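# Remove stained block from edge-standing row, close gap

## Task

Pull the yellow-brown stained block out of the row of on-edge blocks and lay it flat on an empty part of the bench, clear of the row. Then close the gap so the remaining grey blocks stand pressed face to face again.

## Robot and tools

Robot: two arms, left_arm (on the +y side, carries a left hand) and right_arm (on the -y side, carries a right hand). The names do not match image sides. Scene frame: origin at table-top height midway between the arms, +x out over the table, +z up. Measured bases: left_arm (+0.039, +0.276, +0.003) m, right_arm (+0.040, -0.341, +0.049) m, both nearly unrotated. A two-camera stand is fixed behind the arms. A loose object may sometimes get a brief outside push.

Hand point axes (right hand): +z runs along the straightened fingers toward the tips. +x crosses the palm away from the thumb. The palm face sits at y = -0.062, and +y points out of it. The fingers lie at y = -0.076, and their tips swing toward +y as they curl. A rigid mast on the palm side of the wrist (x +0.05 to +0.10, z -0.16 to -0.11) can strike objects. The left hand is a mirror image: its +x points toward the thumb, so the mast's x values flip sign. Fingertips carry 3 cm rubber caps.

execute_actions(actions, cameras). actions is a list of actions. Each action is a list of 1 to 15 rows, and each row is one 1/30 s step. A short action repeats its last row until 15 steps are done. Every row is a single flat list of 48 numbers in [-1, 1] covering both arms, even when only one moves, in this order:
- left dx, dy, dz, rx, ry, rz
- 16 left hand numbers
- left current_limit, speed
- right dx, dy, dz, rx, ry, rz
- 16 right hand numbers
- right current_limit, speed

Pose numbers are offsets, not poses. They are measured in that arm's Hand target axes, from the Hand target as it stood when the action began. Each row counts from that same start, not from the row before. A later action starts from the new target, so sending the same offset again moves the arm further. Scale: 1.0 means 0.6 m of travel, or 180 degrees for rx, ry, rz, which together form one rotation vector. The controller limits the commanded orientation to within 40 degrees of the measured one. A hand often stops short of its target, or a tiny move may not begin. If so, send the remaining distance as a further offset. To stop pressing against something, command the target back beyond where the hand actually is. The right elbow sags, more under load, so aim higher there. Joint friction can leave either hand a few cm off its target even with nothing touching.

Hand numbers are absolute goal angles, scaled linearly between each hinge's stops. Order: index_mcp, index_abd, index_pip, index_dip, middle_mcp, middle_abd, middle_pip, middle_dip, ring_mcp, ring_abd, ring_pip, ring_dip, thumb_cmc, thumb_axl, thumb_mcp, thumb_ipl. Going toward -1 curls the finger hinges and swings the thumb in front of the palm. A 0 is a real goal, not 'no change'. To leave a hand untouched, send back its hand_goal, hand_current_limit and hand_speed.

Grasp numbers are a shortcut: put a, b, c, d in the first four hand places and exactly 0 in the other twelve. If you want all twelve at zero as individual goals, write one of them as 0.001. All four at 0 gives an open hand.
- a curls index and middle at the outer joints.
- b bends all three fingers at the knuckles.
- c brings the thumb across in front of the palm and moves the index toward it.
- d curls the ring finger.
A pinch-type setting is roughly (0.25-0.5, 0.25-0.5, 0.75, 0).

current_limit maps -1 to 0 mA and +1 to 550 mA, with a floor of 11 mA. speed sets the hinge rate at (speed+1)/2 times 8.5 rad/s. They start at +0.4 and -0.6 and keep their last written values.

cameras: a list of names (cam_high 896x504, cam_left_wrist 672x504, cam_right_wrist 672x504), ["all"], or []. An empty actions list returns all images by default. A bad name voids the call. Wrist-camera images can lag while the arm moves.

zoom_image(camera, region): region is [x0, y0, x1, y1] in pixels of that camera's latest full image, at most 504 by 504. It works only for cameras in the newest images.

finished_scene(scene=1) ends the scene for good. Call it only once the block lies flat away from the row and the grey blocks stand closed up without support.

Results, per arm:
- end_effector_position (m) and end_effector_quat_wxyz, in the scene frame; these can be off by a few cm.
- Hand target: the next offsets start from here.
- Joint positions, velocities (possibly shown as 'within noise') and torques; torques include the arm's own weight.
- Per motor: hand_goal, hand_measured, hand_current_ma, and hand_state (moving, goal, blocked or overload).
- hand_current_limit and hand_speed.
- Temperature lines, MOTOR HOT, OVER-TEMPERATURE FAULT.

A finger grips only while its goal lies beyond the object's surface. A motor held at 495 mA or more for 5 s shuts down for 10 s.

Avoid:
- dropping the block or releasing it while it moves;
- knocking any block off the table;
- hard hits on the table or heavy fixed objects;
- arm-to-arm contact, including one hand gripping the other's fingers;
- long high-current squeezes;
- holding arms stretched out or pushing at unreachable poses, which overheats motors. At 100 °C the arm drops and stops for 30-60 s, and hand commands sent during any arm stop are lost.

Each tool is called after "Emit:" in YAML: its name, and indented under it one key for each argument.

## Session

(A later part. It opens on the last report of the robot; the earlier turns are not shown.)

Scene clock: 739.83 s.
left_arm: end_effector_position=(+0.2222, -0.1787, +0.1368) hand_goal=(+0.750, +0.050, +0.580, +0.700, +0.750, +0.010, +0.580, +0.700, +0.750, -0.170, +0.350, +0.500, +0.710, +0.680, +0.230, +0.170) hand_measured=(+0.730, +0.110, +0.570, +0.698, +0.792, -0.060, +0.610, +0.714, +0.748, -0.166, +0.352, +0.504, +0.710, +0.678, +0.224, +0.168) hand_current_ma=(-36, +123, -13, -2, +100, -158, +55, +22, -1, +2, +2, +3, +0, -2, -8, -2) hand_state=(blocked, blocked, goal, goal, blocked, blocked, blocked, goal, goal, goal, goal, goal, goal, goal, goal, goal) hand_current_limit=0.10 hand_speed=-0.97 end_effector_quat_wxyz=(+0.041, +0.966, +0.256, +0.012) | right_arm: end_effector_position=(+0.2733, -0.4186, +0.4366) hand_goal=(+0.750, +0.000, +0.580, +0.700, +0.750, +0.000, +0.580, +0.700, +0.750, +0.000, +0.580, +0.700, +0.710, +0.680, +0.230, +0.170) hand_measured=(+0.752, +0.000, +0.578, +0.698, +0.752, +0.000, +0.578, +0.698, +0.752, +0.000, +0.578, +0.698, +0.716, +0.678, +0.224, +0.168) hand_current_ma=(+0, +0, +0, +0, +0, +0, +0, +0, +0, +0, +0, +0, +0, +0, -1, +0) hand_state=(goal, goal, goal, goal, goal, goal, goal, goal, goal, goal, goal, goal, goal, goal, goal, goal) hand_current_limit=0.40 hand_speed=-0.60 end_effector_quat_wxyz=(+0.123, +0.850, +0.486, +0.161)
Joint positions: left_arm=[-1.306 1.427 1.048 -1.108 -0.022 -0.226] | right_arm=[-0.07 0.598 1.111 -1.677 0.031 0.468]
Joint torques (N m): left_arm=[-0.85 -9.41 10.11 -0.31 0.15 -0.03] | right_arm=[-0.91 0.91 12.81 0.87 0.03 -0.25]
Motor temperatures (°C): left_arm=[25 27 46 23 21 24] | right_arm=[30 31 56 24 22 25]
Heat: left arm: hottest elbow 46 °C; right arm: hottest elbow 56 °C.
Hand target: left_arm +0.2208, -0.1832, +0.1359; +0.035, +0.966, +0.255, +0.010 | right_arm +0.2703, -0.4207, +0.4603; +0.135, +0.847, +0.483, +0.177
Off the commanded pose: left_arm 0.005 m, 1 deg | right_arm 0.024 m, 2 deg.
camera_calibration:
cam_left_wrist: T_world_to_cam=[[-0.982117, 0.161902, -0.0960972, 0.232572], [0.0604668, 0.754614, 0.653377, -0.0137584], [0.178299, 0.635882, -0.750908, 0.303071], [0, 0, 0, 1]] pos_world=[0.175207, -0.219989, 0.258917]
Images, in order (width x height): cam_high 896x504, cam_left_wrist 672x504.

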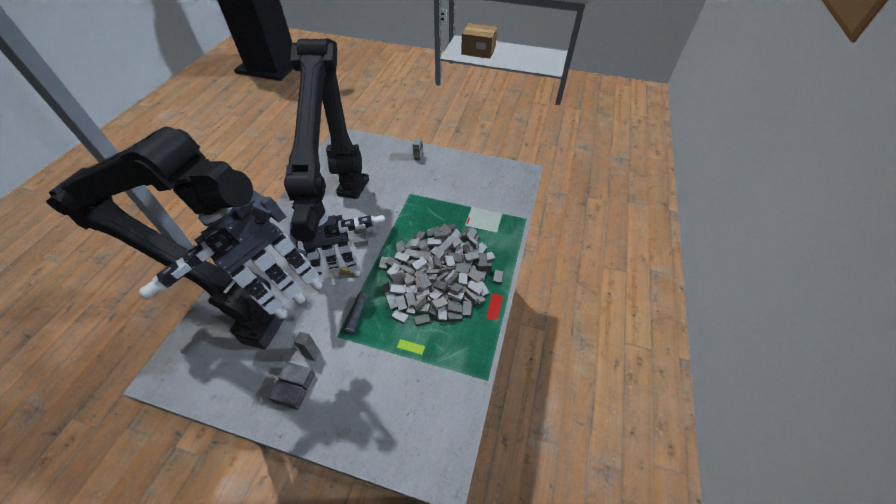

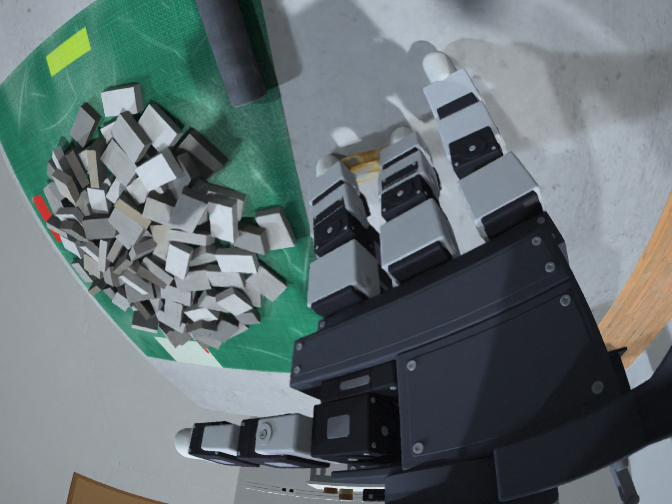

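Emit:
execute_actions:
  actions:
    - [[0,0,0,0,0,0,0.73,0.12,0.57,0.7,0.79,-0.07,0.61,0.71,0.75,-0.17,0.35,0.5,0.71,0.68,0.23,0.17,0.1,-0.98,0,0,0,0,0,0,0,0,0,0,0,0,0,0,0,0,0,0,0,0,0,0,0.4,-0.6]]
    - [[0,0,0,0,0,0,0.73,0.2,0.57,0.7,0.79,-0.15,0.61,0.71,0.75,-0.17,0.35,0.5,0.71,0.68,0.23,0.17,0.1,-0.98,0,0,0,0,0,0,0,0,0,0,0,0,0,0,0,0,0,0,0,0,0,0,0.4,-0.6]]
  cameras: ["cam_left_wrist","cam_high"]

Emit:
zoom_image:
  camera: "cam_left_wrist"
  region: [290, 60, 430, 190]

Emit:
zoom_image:
  camera: "cam_high"
  region: [310, 230, 380, 290]

Scene clock: 747.80 s.
left_arm: end_effector_position=(+0.2225, -0.1779, +0.1367) hand_goal=(+0.730, +0.200, +0.570, +0.700, +0.790, -0.150, +0.610, +0.710, +0.750, -0.170, +0.350, +0.500, +0.710, +0.680, +0.230, +0.170) hand_measured=(+0.726, +0.194, +0.566, +0.698, +0.790, -0.092, +0.612, +0.712, +0.748, -0.166, +0.352, +0.504, +0.710, +0.678, +0.224, +0.168) hand_current_ma=(-3, -5, -3, -2, +0, +117, +1, +2, -1, +2, +2, +3, +0, -2, -8, -2) hand_state=(goal, goal, goal, goal, goal, blocked, goal, goal, goal, goal, goal, goal, goal, goal, goal, goal) hand_current_limit=0.10 hand_speed=-0.98 end_effector_quat_wxyz=(+0.040, +0.966, +0.256, +0.014) | right_arm: end_effector_position=(+0.2733, -0.4186, +0.4366) hand_goal=(+0.750, +0.000, +0.580, +0.700, +0.750, +0.000, +0.580, +0.700, +0.750, +0.000, +0.580, +0.700, +0.710, +0.680, +0.230, +0.170) hand_measured=(+0.752, +0.000, +0.578, +0.698, +0.752, +0.000, +0.578, +0.698, +0.752, +0.000, +0.578, +0.698, +0.716, +0.678, +0.224, +0.168) hand_current_ma=(+0, +0, +0, +0, +0, +0, +0, +0, +0, +0, +0, +0, +0, +0, -1, +0) hand_state=(goal, goal, goal, goal, goal, goal, goal, goal, goal, goal, goal, goal, goal, goal, goal, goal) hand_current_limit=0.40 hand_speed=-0.60 end_effector_quat_wxyz=(+0.123, +0.850, +0.486, +0.161)
Joint positions: left_arm=[-1.306 1.427 1.048 -1.111 -0.025 -0.226] | right_arm=[-0.07 0.598 1.111 -1.677 0.031 0.468]
Joint torques (N m): left_arm=[-0.32 -9.11 10.13 -0.27 0.29 -0.04] | right_arm=[-0.79 1.08 12.82 0.83 0.03 -0.24]
Motor temperatures (°C): left_arm=[25 27 47 23 21 24] | right_arm=[30 31 57 24 22 25]
Heat: left arm: hottest elbow 47 °C; right arm: hottest elbow 57 °C.
Hand target: left_arm +0.2208, -0.1832, +0.1359; +0.035, +0.966, +0.255, +0.010 | right_arm +0.2703, -0.4207, +0.4603; +0.135, +0.847, +0.483, +0.177
Off the commanded pose: left_arm 0.006 m, 1 deg | right_arm 0.024 m, 2 deg.
camera_calibration:
cam_left_wrist: T_world_to_cam=[[-0.981956, 0.162049, -0.0974827, 0.232929], [0.05897, 0.752163, 0.656333, -0.0148454], [0.179681, 0.638742, -0.748147, 0.302173], [0, 0, 0, 1]] pos_world=[0.175307, -0.21959, 0.25852]
Images, in order (width x height): cam_high 896x504, cam_left_wrist 672x504.

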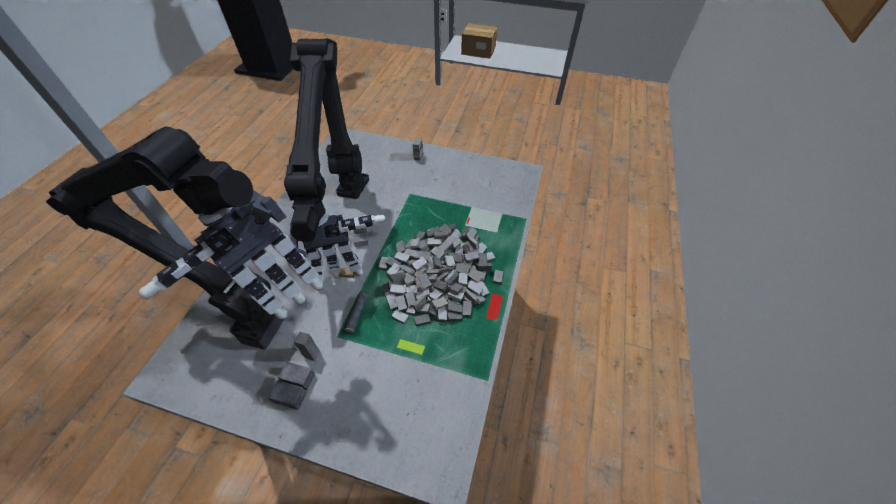

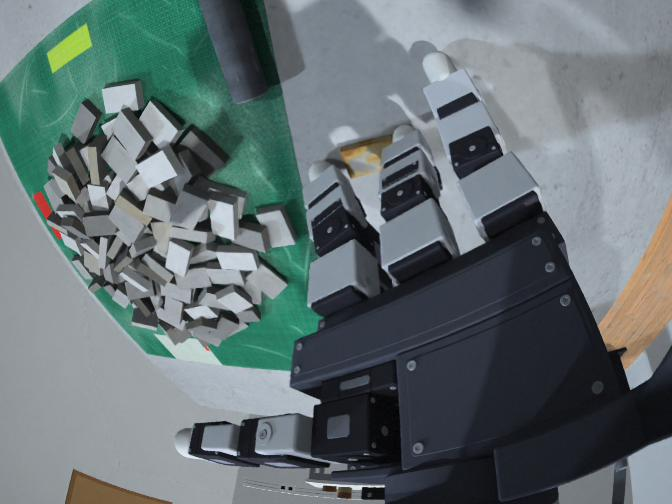

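Scaled by 3.600 from the camera's 672x504 image, which has a finer 960x720 frame.

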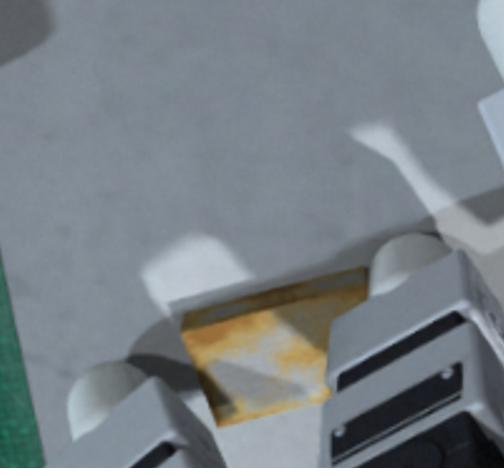

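Scaled by 7.200 from the camera's 896x504 image, which has a finer 1280x720 frame.

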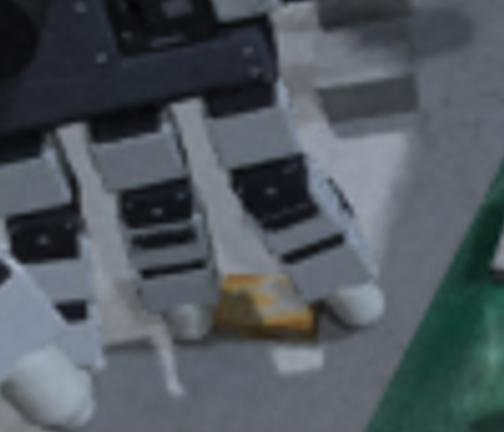

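Emit:
execute_actions:
  actions:
    - [[0,0.006,-0.05,0,0,0,0.73,0.2,0.57,0.7,0.79,-0.13,0.61,0.71,0.75,-0.17,0.35,0.5,0.71,0.68,0.23,0.17,0.1,-0.95,0,0,0,0,0,0,0,0,0,0,0,0,0,0,0,0,0,0,0,0,0,0,0.4,-0.6]]
    - [[0,0,-0.05,0,0,0,0.73,0.2,0.57,0.7,0.79,-0.13,0.61,0.71,0.75,-0.17,0.35,0.5,0.71,0.68,0.23,0.17,0.1,-0.95,0,0,0,0,0,0,0,0,0,0,0,0,0,0,0,0,0,0,0,0,0,0,0.4,-0.6]]
    - [[0,0,-0.05,0,0,0,0.75,0.001,0.58,0.7,0.75,0.001,0.58,0.7,0.75,-0.17,0.35,0.5,0.71,0.68,0.23,0.17,0.4,-0.8,0,0,0,0,0,0,0,0,0,0,0,0,0,0,0,0,0,0,0,0,0,0,0.4,-0.6]]
  cameras: ["cam_left_wrist","cam_high"]

Emit:
zoom_image:
  camera: "cam_left_wrist"
  region: [290, 30, 440, 190]

Emit:
zoom_image:
  camera: "cam_high"
  region: [310, 200, 400, 290]

Scene clock: 762.17 s.
left_arm: end_effector_position=(+0.2185, -0.1678, +0.1990) hand_goal=(+0.750, +0.002, +0.580, +0.700, +0.750, +0.002, +0.580, +0.700, +0.750, -0.170, +0.350, +0.500, +0.710, +0.680, +0.230, +0.170) hand_measured=(+0.746, +0.006, +0.576, +0.698, +0.752, -0.002, +0.582, +0.702, +0.748, -0.166, +0.352, +0.504, +0.710, +0.678, +0.224, +0.168) hand_current_ma=(-5, +2, -3, -2, +1, -2, +2, +2, -1, +2, +2, +3, +0, -2, -8, -2) hand_state=(goal, goal, goal, goal, goal, goal, goal, goal, goal, goal, goal, goal, goal, goal, goal, goal) hand_current_limit=0.40 hand_speed=-0.80 end_effector_quat_wxyz=(+0.011, +0.967, +0.256, +0.010) | right_arm: end_effector_position=(+0.2733, -0.4186, +0.4366) hand_goal=(+0.750, +0.000, +0.580, +0.700, +0.750, +0.000, +0.580, +0.700, +0.750, +0.000, +0.580, +0.700, +0.710, +0.680, +0.230, +0.170) hand_measured=(+0.752, +0.000, +0.578, +0.698, +0.752, +0.000, +0.578, +0.698, +0.752, +0.000, +0.578, +0.698, +0.716, +0.678, +0.224, +0.168) hand_current_ma=(+0, +0, +0, +0, +0, +0, +0, +0, +0, +0, +0, +0, +0, +0, -1, +0) hand_state=(goal, goal, goal, goal, goal, goal, goal, goal, goal, goal, goal, goal, goal, goal, goal, goal) hand_current_limit=0.40 hand_speed=-0.60 end_effector_quat_wxyz=(+0.123, +0.850, +0.486, +0.161)
Joint positions: left_arm=[-1.306 1.384 1.189 -1.353 -0.02 -0.226] | right_arm=[-0.07 0.598 1.111 -1.677 0.031 0.468]
Joint torques (N m): left_arm=[-1.03 -10.17 13.22 -0.27 0.07 -0.03] | right_arm=[-0.73 1.2 12.82 0.81 0.02 -0.24]
Motor temperatures (°C): left_arm=[25 27 47 23 21 24] | right_arm=[30 31 57 24 22 25]
Heat: left arm: hottest elbow 47 °C; right arm: hottest elbow 57 °C.
Hand target: left_arm +0.2192, -0.1806, +0.2259; +0.035, +0.966, +0.255, +0.010 | right_arm +0.2703, -0.4207, +0.4603; +0.135, +0.847, +0.483, +0.177
Off the commanded pose: left_arm 0.030 m, 3 deg | right_arm 0.024 m, 2 deg.
camera_calibration:
cam_left_wrist: T_world_to_cam=[[-0.983687, 0.166704, -0.0675965, 0.228679], [0.0736755, 0.716166, 0.69403, -0.079828], [0.164108, 0.677729, -0.716765, 0.346825], [0, 0, 0, 1]] pos_world=[0.173913, -0.216005, 0.319453]
Images, in order (width x height): cam_high 896x504, cam_left_wrist 672x504.

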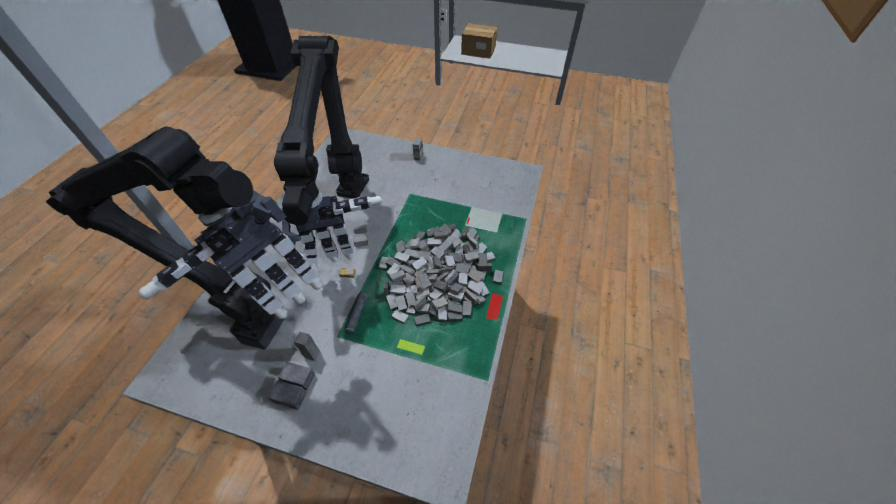

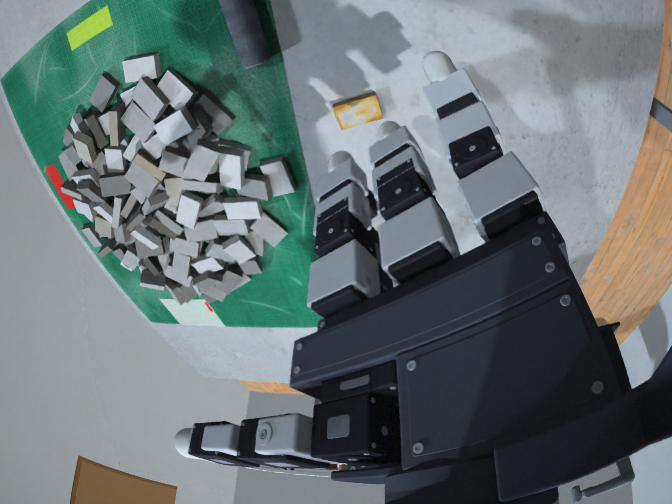

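Scaled by 3.150 from the camera's 672x504 image, which has a finer 960x720 frame.

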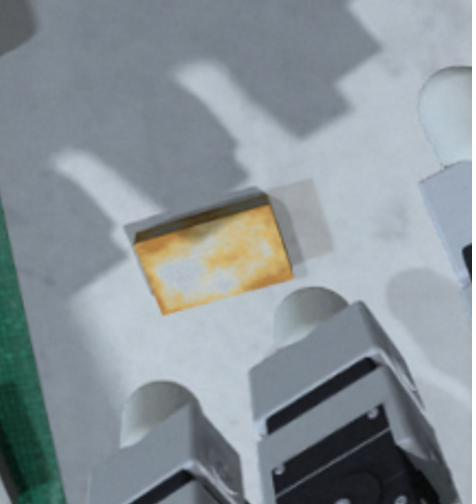

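Scaled by 5.600 from the camera's 896x504 image, which has a finer 1280x720 frame.

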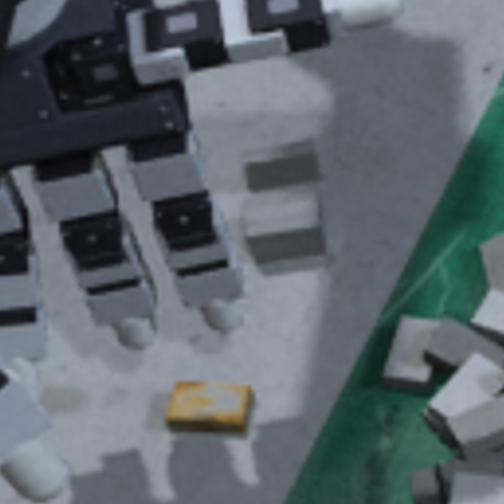

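Emit:
execute_actions:
  actions:
    - [[0.0315,-0.0777,-0.008,0.003,0,0,0.75,0.001,0.58,0.7,0.75,0.001,0.58,0.7,0.75,-0.17,0.35,0.5,0.71,0.68,0.23,0.17,0.4,-0.8,0,0,0,0,0,0,0,0,0,0,0,0,0,0,0,0,0,0,0,0,0,0,0.4,-0.6]]
    - [[0.0315,-0.0777,-0.005,0.003,0,0.006,0.75,0.001,0.58,0.7,0.75,0.001,0.58,0.7,0.75,-0.17,0.35,0.5,0.71,0.68,0.23,0.17,0.4,-0.8,0,0,0,0,0,0,0,0,0,0,0,0,0,0,0,0,0,0,0,0,0,0,0.4,-0.6]]
    - [[0.0315,-0.0777,-0.005,0.003,0,0.006,0.75,0.001,0.58,0.7,0.75,0.001,0.58,0.7,0.75,-0.17,0.35,0.5,0.71,0.68,0.23,0.17,0.4,-0.8,0,0,0,0,0,0,0,0,0,0,0,0,0,0,0,0,0,0,0,0,0,0,0.4,-0.6]]
  cameras: ["cam_left_wrist","cam_high","cam_right_wrist"]

Emit:
zoom_image:
  camera: "cam_left_wrist"
  region: [280, 30, 440, 190]

Emit:
zoom_image:
  camera: "cam_high"
  region: [320, 210, 390, 290]

Emit:
zoom_image:
  camera: "cam_right_wrist"
  region: [60, 90, 150, 180]

Scene clock: 771.93 s.
left_arm: end_effector_position=(+0.1976, -0.0349, +0.2276) hand_goal=(+0.750, +0.002, +0.580, +0.700, +0.750, +0.002, +0.580, +0.700, +0.750, -0.170, +0.350, +0.500, +0.710, +0.680, +0.230, +0.170) hand_measured=(+0.748, +0.004, +0.578, +0.698, +0.748, +0.000, +0.582, +0.702, +0.750, -0.168, +0.352, +0.504, +0.710, +0.678, +0.224, +0.168) hand_current_ma=(-2, +2, -2, -2, -1, -2, +1, +2, +0, +2, +2, +3, +0, -2, -8, -2) hand_state=(goal, goal, goal, goal, goal, goal, goal, goal, goal, goal, goal, goal, goal, goal, goal, goal) hand_current_limit=0.40 hand_speed=-0.80 end_effector_quat_wxyz=(+0.026, +0.971, +0.236, +0.008) | right_arm: end_effector_position=(+0.2733, -0.4186, +0.4366) hand_goal=(+0.750, +0.000, +0.580, +0.700, +0.750, +0.000, +0.580, +0.700, +0.750, +0.000, +0.580, +0.700, +0.710, +0.680, +0.230, +0.170) hand_measured=(+0.752, +0.000, +0.578, +0.698, +0.752, +0.000, +0.578, +0.698, +0.752, +0.000, +0.578, +0.698, +0.716, +0.678, +0.224, +0.168) hand_current_ma=(+0, +0, +0, +0, +0, +0, +0, +0, +0, +0, +0, +0, +0, +0, -1, +0) hand_state=(goal, goal, goal, goal, goal, goal, goal, goal, goal, goal, goal, goal, goal, goal, goal, goal) hand_current_limit=0.40 hand_speed=-0.60 end_effector_quat_wxyz=(+0.123, +0.850, +0.486, +0.161)
Joint positions: left_arm=[-1.218 0.988 0.945 -1.475 -0.009 -0.096] | right_arm=[-0.07 0.598 1.111 -1.677 0.031 0.468]
Joint torques (N m): left_arm=[0.67 -5.36 9.09 -0.38 0.1 0.09] | right_arm=[-0.62 1.08 12.81 0.81 0.03 -0.25]
Motor temperatures (°C): left_arm=[25 27 48 23 21 24] | right_arm=[30 31 57 24 22 25]
Heat: left arm: hottest elbow 48 °C; right arm: hottest elbow 57 °C.
Hand target: left_arm +0.2001, -0.0307, +0.2280; +0.021, +0.971, +0.237, +0.007 | right_arm +0.2703, -0.4207, +0.4603; +0.135, +0.847, +0.483, +0.177
Off the commanded pose: left_arm 0.005 m, 1 deg | right_arm 0.024 m, 2 deg.
camera_calibration:
cam_left_wrist: T_world_to_cam=[[-0.975514, 0.206085, -0.0768214, 0.189634], [0.10147, 0.731608, 0.674131, -0.193751], [0.195131, 0.649829, -0.734606, 0.277584], [0, 0, 0, 1]] pos_world=[0.150485, -0.0777132, 0.349096]
cam_right_wrist: T_world_to_cam=[[0.155787, -0.984878, 0.075805, -0.448983], [-0.881066, -0.103848, 0.461453, -0.0580092], [-0.446602, -0.138677, -0.88392, 0.569261], [0, 0, 0, 1]] pos_world=[0.273069, -0.369274, 0.563985]

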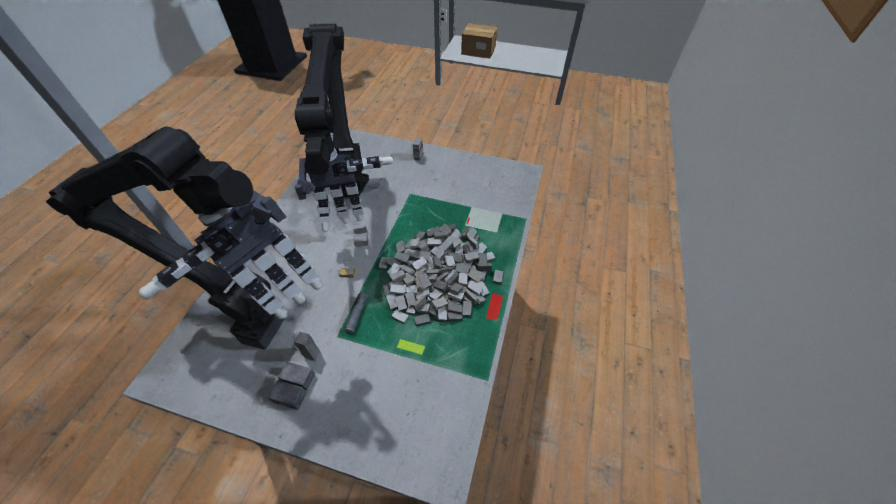

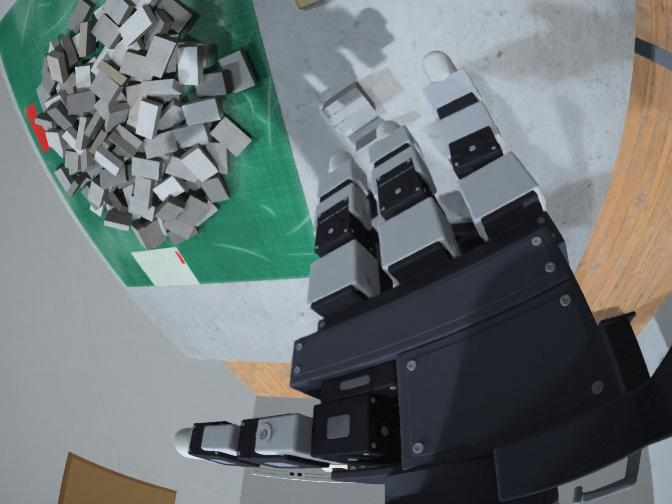

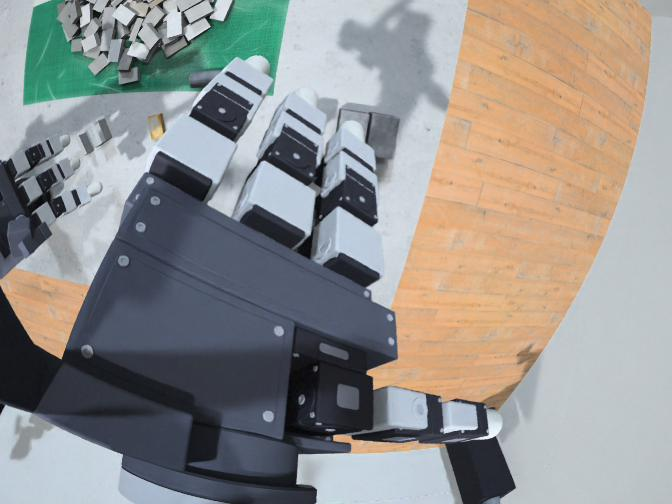

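Scaled by 3.150 from the camera's 672x504 image, which has a finer 960x720 frame.

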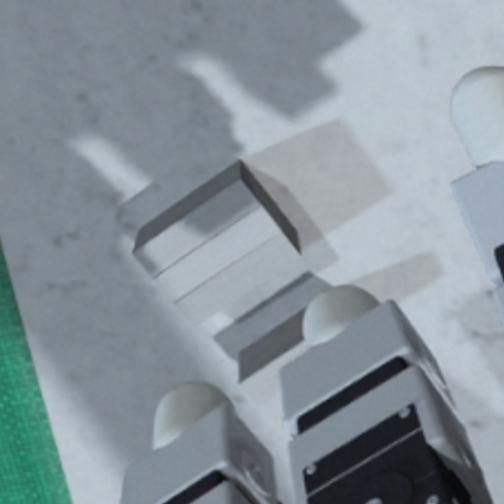

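Scaled by 6.300 from the camera's 896x504 image, which has a finer 1280x720 frame.

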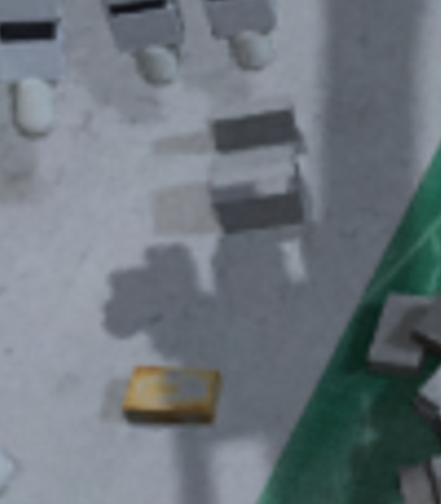

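Scaled by 5.600 from the camera's 672x504 image, which has a finer 960x720 frame.

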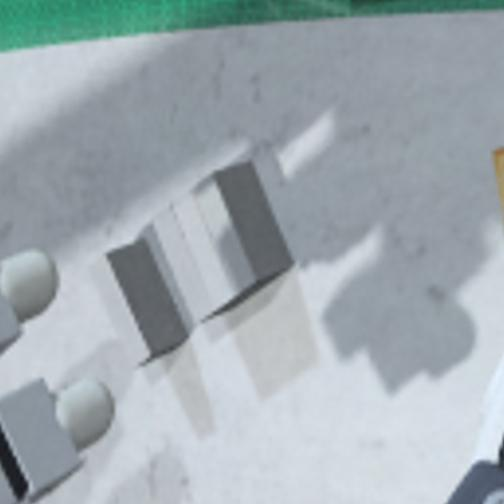

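Emit:
execute_actions:
  actions:
    - [[0.0112,-0.052,0,0,0,0,0.75,0.001,0.58,0.7,0.75,0.001,0.58,0.7,0.75,-0.17,0.35,0.5,0.71,0.68,0.23,0.17,0.4,-0.8,0,0,0,0,0,0,0,0,0,0,0,0,0,0,0,0,0,0,0,0,0,0,0.4,-0.6]]
    - [[0.0112,-0.052,0.005,0,0,0,0.75,0.001,0.58,0.7,0.75,0.001,0.58,0.7,0.75,-0.17,0.35,0.5,0.71,0.68,0.23,0.17,0.4,-0.8,0,0,0,0,0,0,0,0,0,0,0,0,0,0,0,0,0,0,0,0,0,0,0.4,-0.6]]
    - [[0,0,0.04,0,0,0,0.75,0.001,0.58,0.7,0.75,0.001,0.58,0.7,0.75,-0.17,0.35,0.5,0.71,0.68,0.23,0.17,0.4,-0.8,0,0,0,0,0,0,0,0,0,0,0,0,0,0,0,0,0,0,0,0,0,0,0.4,-0.6]]
    - [[0,0,0.04,0,0,0,0.75,0.001,0.58,0.7,0.75,0.001,0.58,0.7,0.75,-0.17,0.35,0.5,0.71,0.68,0.23,0.17,0.4,-0.8,0,0,0,0,0,0,0,0,0,0,0,0,0,0,0,0,0,0,0,0,0,0,0.4,-0.6]]
  cameras: ["cam_left_wrist","cam_high","cam_right_wrist"]

Emit:
zoom_image:
  camera: "cam_left_wrist"
  region: [280, 30, 440, 190]

Emit:
zoom_image:
  camera: "cam_high"
  region: [320, 190, 390, 260]

Emit:
zoom_image:
  camera: "cam_right_wrist"
  region: [40, 90, 130, 180]

Scene clock: 789.50 s.
left_arm: end_effector_position=(+0.1801, +0.0317, +0.1744) hand_goal=(+0.750, +0.002, +0.580, +0.700, +0.750, +0.002, +0.580, +0.700, +0.750, -0.170, +0.350, +0.500, +0.710, +0.680, +0.230, +0.170) hand_measured=(+0.748, +0.004, +0.578, +0.698, +0.750, +0.000, +0.582, +0.702, +0.750, -0.168, +0.352, +0.504, +0.710, +0.678, +0.224, +0.168) hand_current_ma=(-1, +2, -2, -2, +0, -2, +1, +2, +0, +2, +2, +3, +0, -2, -8, -2) hand_state=(goal, goal, goal, goal, goal, goal, goal, goal, goal, goal, goal, goal, goal, goal, goal, goal) hand_current_limit=0.40 hand_speed=-0.80 end_effector_quat_wxyz=(+0.017, +0.972, +0.235, +0.007) | right_arm: end_effector_position=(+0.2733, -0.4186, +0.4366) hand_goal=(+0.750, +0.000, +0.580, +0.700, +0.750, +0.000, +0.580, +0.700, +0.750, +0.000, +0.580, +0.700, +0.710, +0.680, +0.230, +0.170) hand_measured=(+0.752, +0.000, +0.578, +0.698, +0.752, +0.000, +0.578, +0.698, +0.752, +0.000, +0.578, +0.698, +0.716, +0.678, +0.224, +0.168) hand_current_ma=(+0, +0, +0, +0, +0, +0, +0, +0, +0, +0, +0, +0, +0, +0, -1, +0) hand_state=(goal, goal, goal, goal, goal, goal, goal, goal, goal, goal, goal, goal, goal, goal, goal, goal) hand_current_limit=0.40 hand_speed=-0.60 end_effector_quat_wxyz=(+0.123, +0.850, +0.486, +0.161)
Joint positions: left_arm=[-1.174 0.802 0.713 -1.446 -0.008 -0.051] | right_arm=[-0.07 0.598 1.111 -1.677 0.031 0.468]
Joint torques (N m): left_arm=[0.38 -2.02 9.09 0.49 0.13 0.11] | right_arm=[-0.73 1.14 12.81 0.83 0.02 -0.23]
Motor temperatures (°C): left_arm=[25 27 47 23 21 24] | right_arm=[30 31 57 24 22 25]
Heat: left arm: hottest elbow 47 °C; right arm: hottest elbow 57 °C.
Hand target: left_arm +0.1845, +0.0290, +0.1743; +0.021, +0.971, +0.237, +0.007 | right_arm +0.2703, -0.4207, +0.4603; +0.135, +0.847, +0.483, +0.177
Off the commanded pose: left_arm 0.005 m, 1 deg | right_arm 0.024 m, 2 deg.
camera_calibration:
cam_left_wrist: T_world_to_cam=[[-0.975818, 0.20807, -0.0669738, 0.152972], [0.106512, 0.72019, 0.685552, -0.207331], [0.190876, 0.66184, -0.724937, 0.197338], [0, 0, 0, 1]] pos_world=[0.133689, -0.013117, 0.295439]
cam_right_wrist: T_world_to_cam=[[0.155787, -0.984878, 0.075805, -0.448983], [-0.881066, -0.103848, 0.461453, -0.0580092], [-0.446602, -0.138677, -0.88392, 0.569261], [0, 0, 0, 1]] pos_world=[0.273069, -0.369274, 0.563985]

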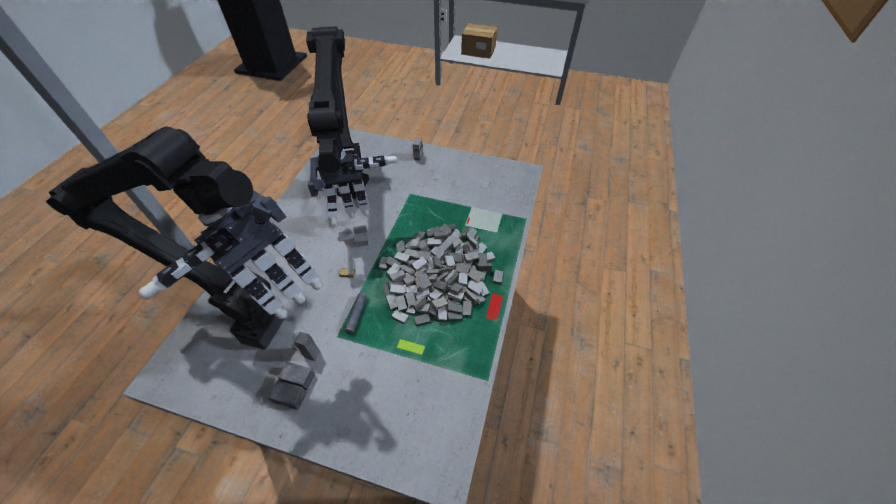

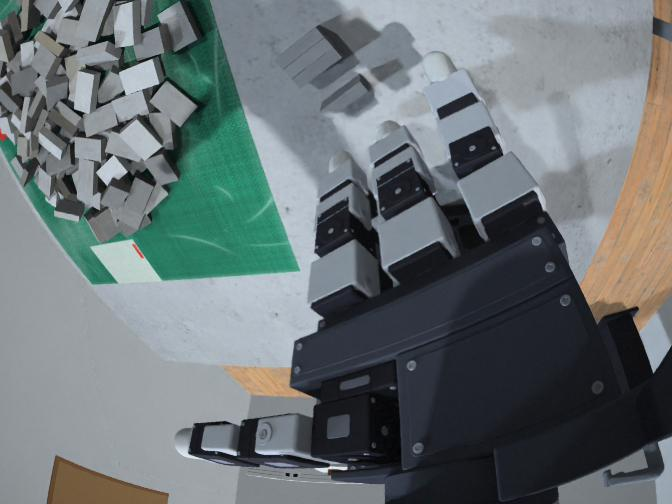

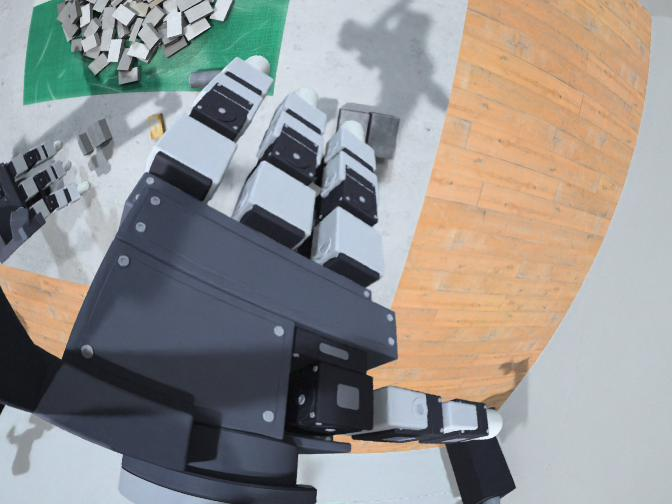

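Scaled by 3.150 from the camera's 672x504 image, which has a finer 960x720 frame.

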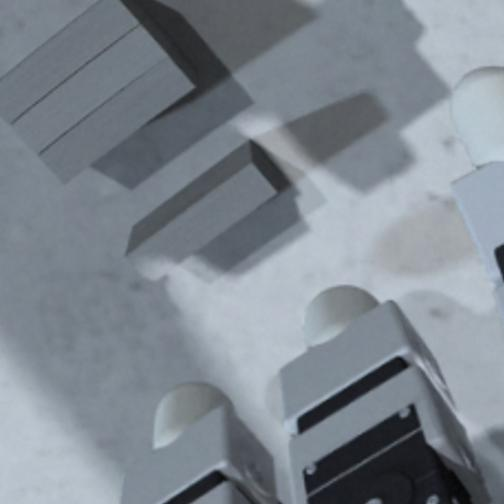

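Scaled by 7.200 from the camera's 896x504 image, which has a finer 1280x720 frame.

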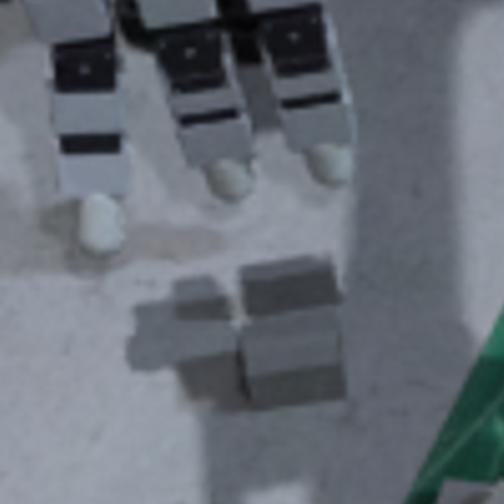

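Scaled by 5.600 from the camera's 672x504 image, which has a finer 960x720 frame.

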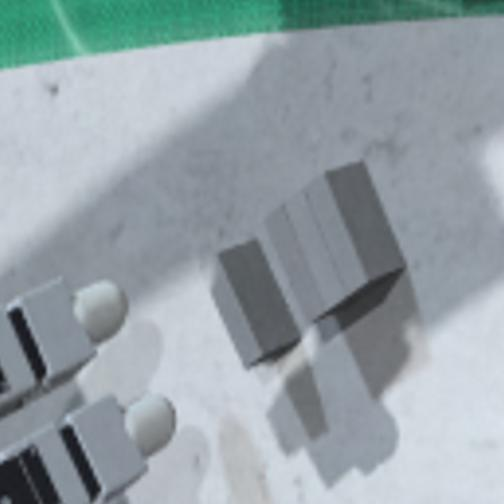

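Emit:
zoom_image:
  camera: "cam_left_wrist"
  region: [270, 10, 390, 130]

Scaled by 4.200 from the camera's 672x504 image, which has a finer 960x720 frame.

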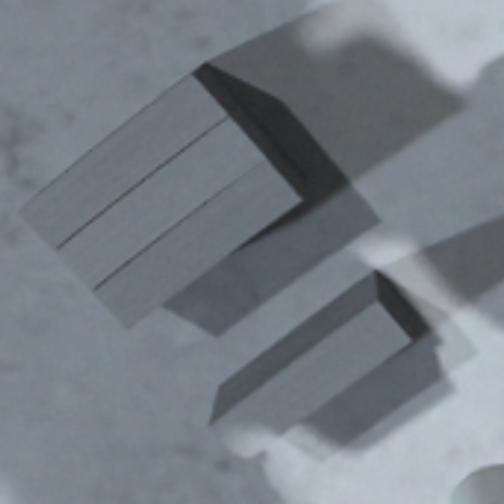

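Emit:
execute_actions:
  actions:
    - [[0,0,0.03,0,0,0.006,0.75,-0.06,0.58,0.7,0.75,0.06,0.58,0.7,0.75,-0.1,0.3,0.45,0.71,0.68,0.23,0.17,0.4,-0.8,0,0,0,0,0,0,0,0,0,0,0,0,0,0,0,0,0,0,0,0,0,0,0.4,-0.6]]
    - [[0,0,0.03,0,0,0,0.75,-0.06,0.58,0.7,0.75,0.06,0.58,0.7,0.75,-0.1,0.3,0.45,0.71,0.68,0.23,0.17,0.4,-0.8,0,0,0,0,0,0,0,0,0,0,0,0,0,0,0,0,0,0,0,0,0,0,0.4,-0.6]]
  cameras: ["cam_left_wrist","cam_high","cam_right_wrist"]

Emit:
zoom_image:
  camera: "cam_left_wrist"
  region: [270, 40, 430, 200]

Emit:
zoom_image:
  camera: "cam_right_wrist"
  region: [40, 90, 130, 180]

Scene clock: 811.33 s.
left_arm: end_effector_position=(+0.1809, +0.0300, +0.1386) hand_goal=(+0.750, -0.060, +0.580, +0.700, +0.750, +0.060, +0.580, +0.700, +0.750, -0.100, +0.300, +0.450, +0.710, +0.680, +0.230, +0.170) hand_measured=(+0.748, -0.056, +0.578, +0.698, +0.750, +0.056, +0.582, +0.702, +0.750, -0.102, +0.304, +0.454, +0.710, +0.678, +0.224, +0.168) hand_current_ma=(-1, +3, -2, -2, +0, -3, +1, +2, +0, -1, +4, +3, +0, -2, -8, -2) hand_state=(goal, goal, goal, goal, goal, goal, goal, goal, goal, goal, goal, goal, goal, goal, goal, goal) hand_current_limit=0.40 hand_speed=-0.80 end_effector_quat_wxyz=(+0.017, +0.974, +0.226, +0.007) | right_arm: end_effector_position=(+0.2733, -0.4186, +0.4366) hand_goal=(+0.750, +0.000, +0.580, +0.700, +0.750, +0.000, +0.580, +0.700, +0.750, +0.000, +0.580, +0.700, +0.710, +0.680, +0.230, +0.170) hand_measured=(+0.752, +0.000, +0.578, +0.698, +0.752, +0.000, +0.578, +0.698, +0.752, +0.000, +0.578, +0.698, +0.716, +0.678, +0.224, +0.168) hand_current_ma=(+0, +0, +0, +0, +0, +0, +0, +0, +0, +0, +0, +0, +0, +0, -1, +0) hand_state=(goal, goal, goal, goal, goal, goal, goal, goal, goal, goal, goal, goal, goal, goal, goal, goal) hand_current_limit=0.40 hand_speed=-0.60 end_effector_quat_wxyz=(+0.123, +0.850, +0.486, +0.161)
Joint positions: left_arm=[-1.165 0.824 0.628 -1.339 -0.007 -0.024] | right_arm=[-0.07 0.598 1.111 -1.677 0.031 0.468]
Joint torques (N m): left_arm=[0.56 -2.43 8.92 0.58 0.11 0.12] | right_arm=[-0.79 0.97 12.82 0.8 0.02 -0.23]
Motor temperatures (°C): left_arm=[25 27 45 23 21 24] | right_arm=[30 31 57 24 22 25]
Heat: left arm: hottest elbow 45 °C; right arm: hottest elbow 57 °C.
Hand target: left_arm +0.1853, +0.0276, +0.1383; +0.021, +0.973, +0.228, +0.007 | right_arm +0.2703, -0.4207, +0.4603; +0.135, +0.847, +0.483, +0.177
Off the commanded pose: left_arm 0.005 m, 1 deg | right_arm 0.024 m, 2 deg.
camera_calibration:
cam_left_wrist: T_world_to_cam=[[-0.971719, 0.226301, -0.0674479, 0.150601], [0.119728, 0.718354, 0.685297, -0.184036], [0.203535, 0.657841, -0.725133, 0.170259], [0, 0, 0, 1]] pos_world=[0.133723, -0.0138813, 0.259737]
cam_right_wrist: T_world_to_cam=[[0.155787, -0.984878, 0.075805, -0.448983], [-0.881066, -0.103848, 0.461453, -0.0580092], [-0.446602, -0.138677, -0.88392, 0.569261], [0, 0, 0, 1]] pos_world=[0.273069, -0.369274, 0.563985]

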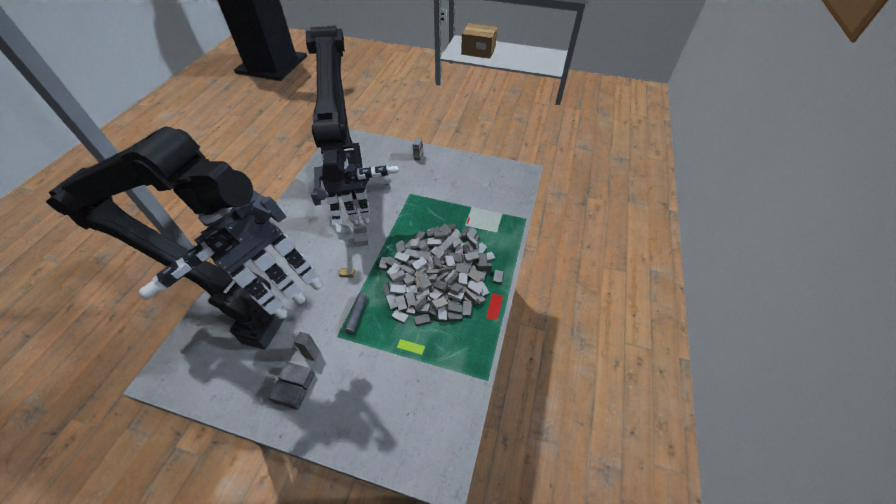

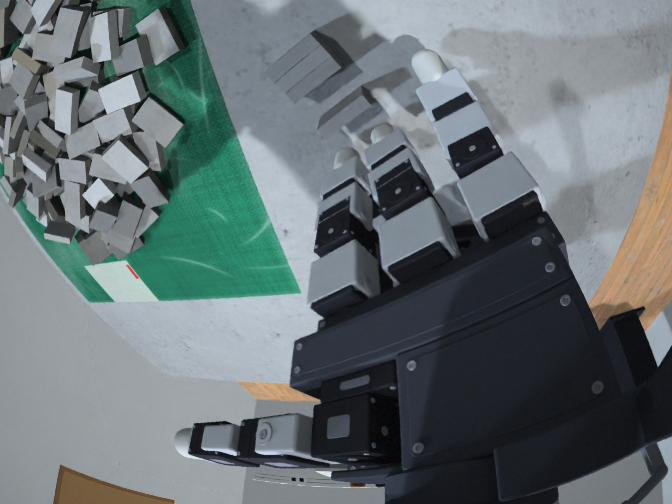

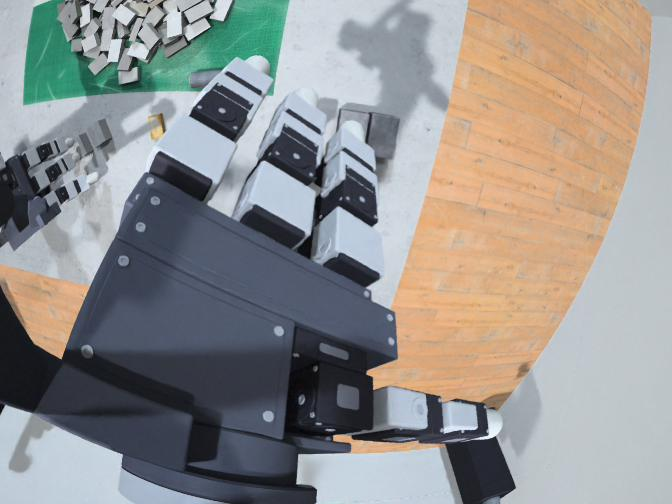

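Scaled by 3.150 from the camera's 672x504 image, which has a finer 960x720 frame.

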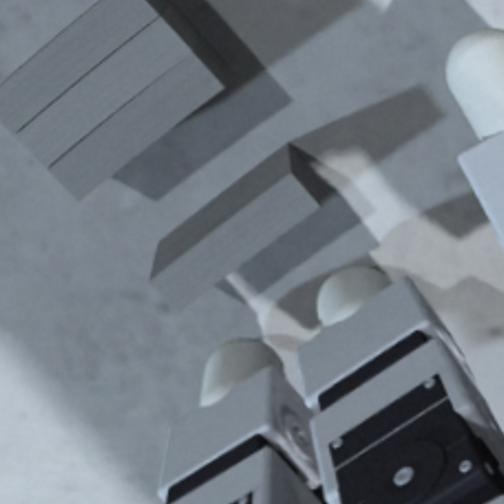

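Scaled by 5.600 from the camera's 672x504 image, which has a finer 960x720 frame.

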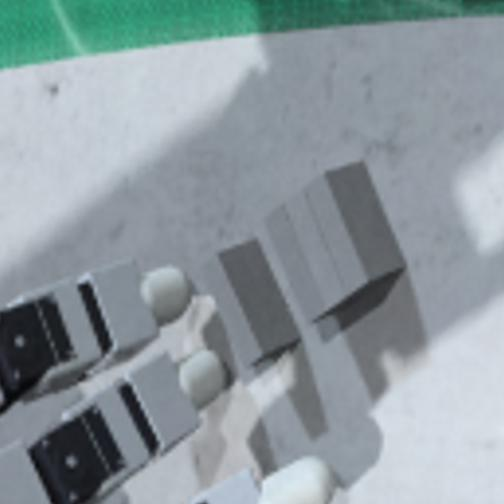

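Emit:
execute_actions:
  actions:
    - [[-0.009,0,0.007,0,0,0,0.75,-0.06,0.58,0.7,0.75,0.06,0.58,0.7,0.75,-0.1,0.3,0.45,0.71,0.68,0.23,0.17,0.4,-0.8,0,0,0,0,0,0,0,0,0,0,0,0,0,0,0,0,0,0,0,0,0,0,0.4,-0.6]]
    - [[0,0.015,0,0,0,0,0.75,-0.06,0.58,0.7,0.75,0.06,0.58,0.7,0.75,-0.1,0.3,0.45,0.71,0.68,0.23,0.17,0.4,-0.8,0,0,0,0,0,0,0,0,0,0,0,0,0,0,0,0,0,0,0,0,0,0,0.4,-0.6]]
  cameras: []

Scene clock: 819.60 s.
left_arm: end_effector_position=(+0.1828, +0.0265, +0.1301) hand_goal=(+0.750, -0.060, +0.580, +0.700, +0.750, +0.060, +0.580, +0.700, +0.750, -0.100, +0.300, +0.450, +0.710, +0.680, +0.230, +0.170) hand_measured=(+0.748, -0.056, +0.578, +0.698, +0.754, +0.058, +0.584, +0.702, +0.750, -0.102, +0.304, +0.454, +0.710, +0.678, +0.224, +0.168) hand_current_ma=(-1, +3, -2, -2, +5, -1, +2, +2, +0, -1, +4, +3, +0, -2, -8, -2) hand_state=(goal, goal, goal, goal, goal, goal, goal, goal, goal, goal, goal, goal, goal, goal, goal, goal) hand_current_limit=0.40 hand_speed=-0.80 end_effector_quat_wxyz=(+0.013, +0.974, +0.228, +0.006) | right_arm: end_effector_position=(+0.2733, -0.4186, +0.4366) hand_goal=(+0.750, +0.000, +0.580, +0.700, +0.750, +0.000, +0.580, +0.700, +0.750, +0.000, +0.580, +0.700, +0.710, +0.680, +0.230, +0.170) hand_measured=(+0.752, +0.000, +0.578, +0.698, +0.752, +0.000, +0.578, +0.698, +0.752, +0.000, +0.578, +0.698, +0.716, +0.678, +0.224, +0.168) hand_current_ma=(+0, +0, +0, +0, +0, +0, +0, +0, +0, +0, +0, +0, +0, +0, -1, +0) hand_state=(goal, goal, goal, goal, goal, goal, goal, goal, goal, goal, goal, goal, goal, goal, goal, goal) hand_current_limit=0.40 hand_speed=-0.60 end_effector_quat_wxyz=(+0.123, +0.850, +0.486, +0.161)
Joint positions: left_arm=[-1.165 0.852 0.62 -1.312 -0.007 -0.027] | right_arm=[-0.07 0.598 1.111 -1.677 0.031 0.468]
Joint torques (N m): left_arm=[-1.38 -2.02 10.09 0.73 0.09 -0.09] | right_arm=[-0.67 0.97 12.79 0.81 0.02 -0.22]
Motor temperatures (°C): left_arm=[25 26 45 23 21 24] | right_arm=[30 31 57 24 22 25]
Heat: left arm: hottest elbow 45 °C; right arm: hottest elbow 57 °C.
Hand target: left_arm +0.1846, +0.0169, +0.1345; +0.021, +0.973, +0.228, +0.007 | right_arm +0.2703, -0.4207, +0.4603; +0.135, +0.847, +0.483, +0.177
Off the commanded pose: left_arm 0.011 m, 1 deg | right_arm 0.024 m, 2 deg.
No camera images: "cameras" was empty.

Emit:
execute_actions:
  actions:
    - [[0,0.005,-0.012,0,0,0,0.75,-0.06,0.58,0.7,0.75,0.06,0.58,0.7,0.75,-0.1,0.3,0.45,0.71,0.68,0.23,0.17,0.4,-0.8,0,0,0,0,0,0,0,0,0,0,0,0,0,0,0,0,0,0,0,0,0,0,0.4,-0.6]]
    - [[0,0.008,-0.002,0,0,0,0.75,-0.06,0.58,0.7,0.75,0.06,0.58,0.7,0.75,-0.1,0.3,0.45,0.71,0.68,0.23,0.17,0.4,-0.8,0,0,0,0,0,0,0,0,0,0,0,0,0,0,0,0,0,0,0,0,0,0,0.4,-0.6]]
  cameras: ["cam_left_wrist","cam_high","cam_right_wrist"]

Emit:
zoom_image:
  camera: "cam_left_wrist"
  region: [270, 40, 430, 200]

Emit:
zoom_image:
  camera: "cam_right_wrist"
  region: [40, 90, 130, 180]

Scene clock: 827.07 s.
left_arm: end_effector_position=(+0.1841, +0.0236, +0.1301) hand_goal=(+0.750, -0.060, +0.580, +0.700, +0.750, +0.060, +0.580, +0.700, +0.750, -0.100, +0.300, +0.450, +0.710, +0.680, +0.230, +0.170) hand_measured=(+0.748, -0.056, +0.578, +0.698, +0.760, +0.058, +0.586, +0.702, +0.750, -0.102, +0.304, +0.454, +0.710, +0.678, +0.224, +0.168) hand_current_ma=(-1, +3, -2, -2, +15, -1, +7, +2, +0, -1, +4, +3, +0, -2, -8, -2) hand_state=(goal, goal, goal, goal, goal, goal, goal, goal, goal, goal, goal, goal, goal, goal, goal, goal) hand_current_limit=0.40 hand_speed=-0.80 end_effector_quat_wxyz=(+0.009, +0.974, +0.228, +0.005) | right_arm: end_effector_position=(+0.2733, -0.4186, +0.4366) hand_goal=(+0.750, +0.000, +0.580, +0.700, +0.750, +0.000, +0.580, +0.700, +0.750, +0.000, +0.580, +0.700, +0.710, +0.680, +0.230, +0.170) hand_measured=(+0.752, +0.000, +0.578, +0.698, +0.752, +0.000, +0.578, +0.698, +0.752, +0.000, +0.578, +0.698, +0.716, +0.678, +0.224, +0.168) hand_current_ma=(+0, +0, +0, +0, +0, +0, +0, +0, +0, +0, +0, +0, +0, +0, -1, +0) hand_state=(goal, goal, goal, goal, goal, goal, goal, goal, goal, goal, goal, goal, goal, goal, goal, goal) hand_current_limit=0.40 hand_speed=-0.60 end_effector_quat_wxyz=(+0.123, +0.850, +0.486, +0.161)
Joint positions: left_arm=[-1.165 0.869 0.63 -1.312 -0.007 -0.027] | right_arm=[-0.07 0.598 1.111 -1.677 0.031 0.468]
Joint torques (N m): left_arm=[-1.2 -1.67 12.05 0.17 0.05 -0.09] | right_arm=[-0.67 1.14 12.79 0.77 0.04 -0.23]
Motor temperatures (°C): left_arm=[25 26 46 23 21 24] | right_arm=[30 31 58 24 22 25]
Heat: left arm: hottest elbow 46 °C; right arm: hottest elbow 58 °C.
Hand target: left_arm +0.1878, +0.0103, +0.1431; +0.021, +0.973, +0.228, +0.007 | right_arm +0.2703, -0.4207, +0.4603; +0.135, +0.847, +0.483, +0.177
Off the commanded pose: left_arm 0.019 m, 1 deg | right_arm 0.024 m, 2 deg.
camera_calibration:
cam_left_wrist: T_world_to_cam=[[-0.973035, 0.223479, -0.0571012, 0.153582], [0.12199, 0.708697, 0.694887, -0.175439], [0.19576, 0.669183, -0.716849, 0.167674], [0, 0, 0, 1]] pos_world=[0.138018, -0.0221938, 0.250877]
cam_right_wrist: T_world_to_cam=[[0.155787, -0.984878, 0.075805, -0.448983], [-0.881066, -0.103848, 0.461453, -0.0580092], [-0.446602, -0.138677, -0.88392, 0.569261], [0, 0, 0, 1]] pos_world=[0.273069, -0.369274, 0.563985]

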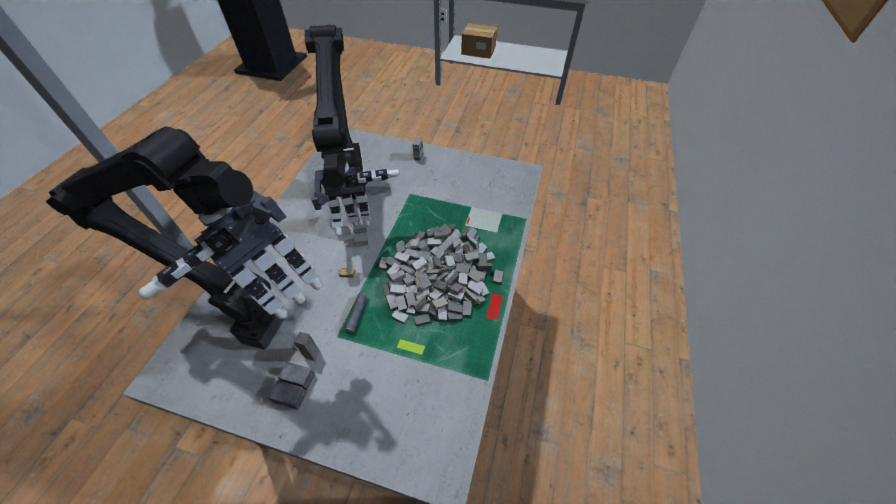

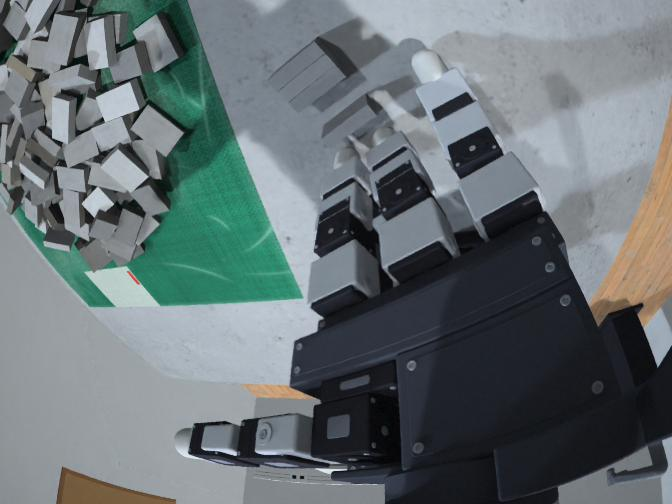

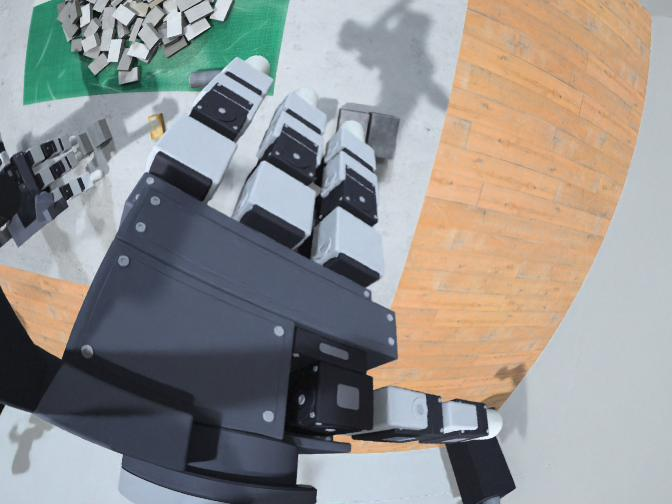

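Scaled by 3.150 from the camera's 672x504 image, which has a finer 960x720 frame.

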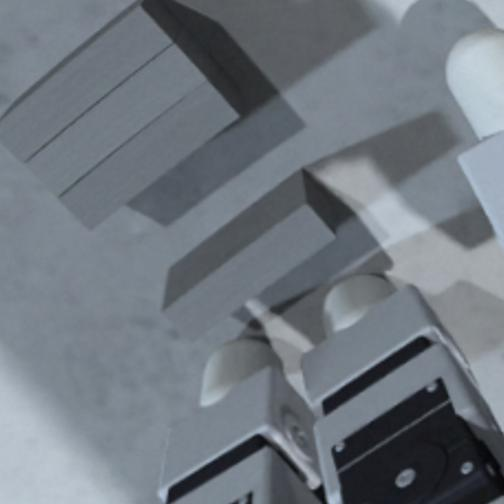

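Scaled by 5.600 from the camera's 672x504 image, which has a finer 960x720 frame.

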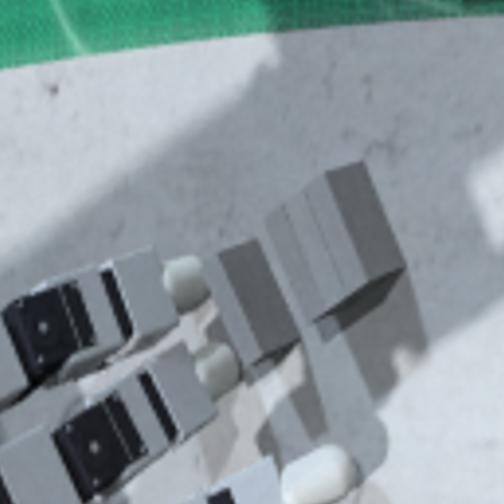

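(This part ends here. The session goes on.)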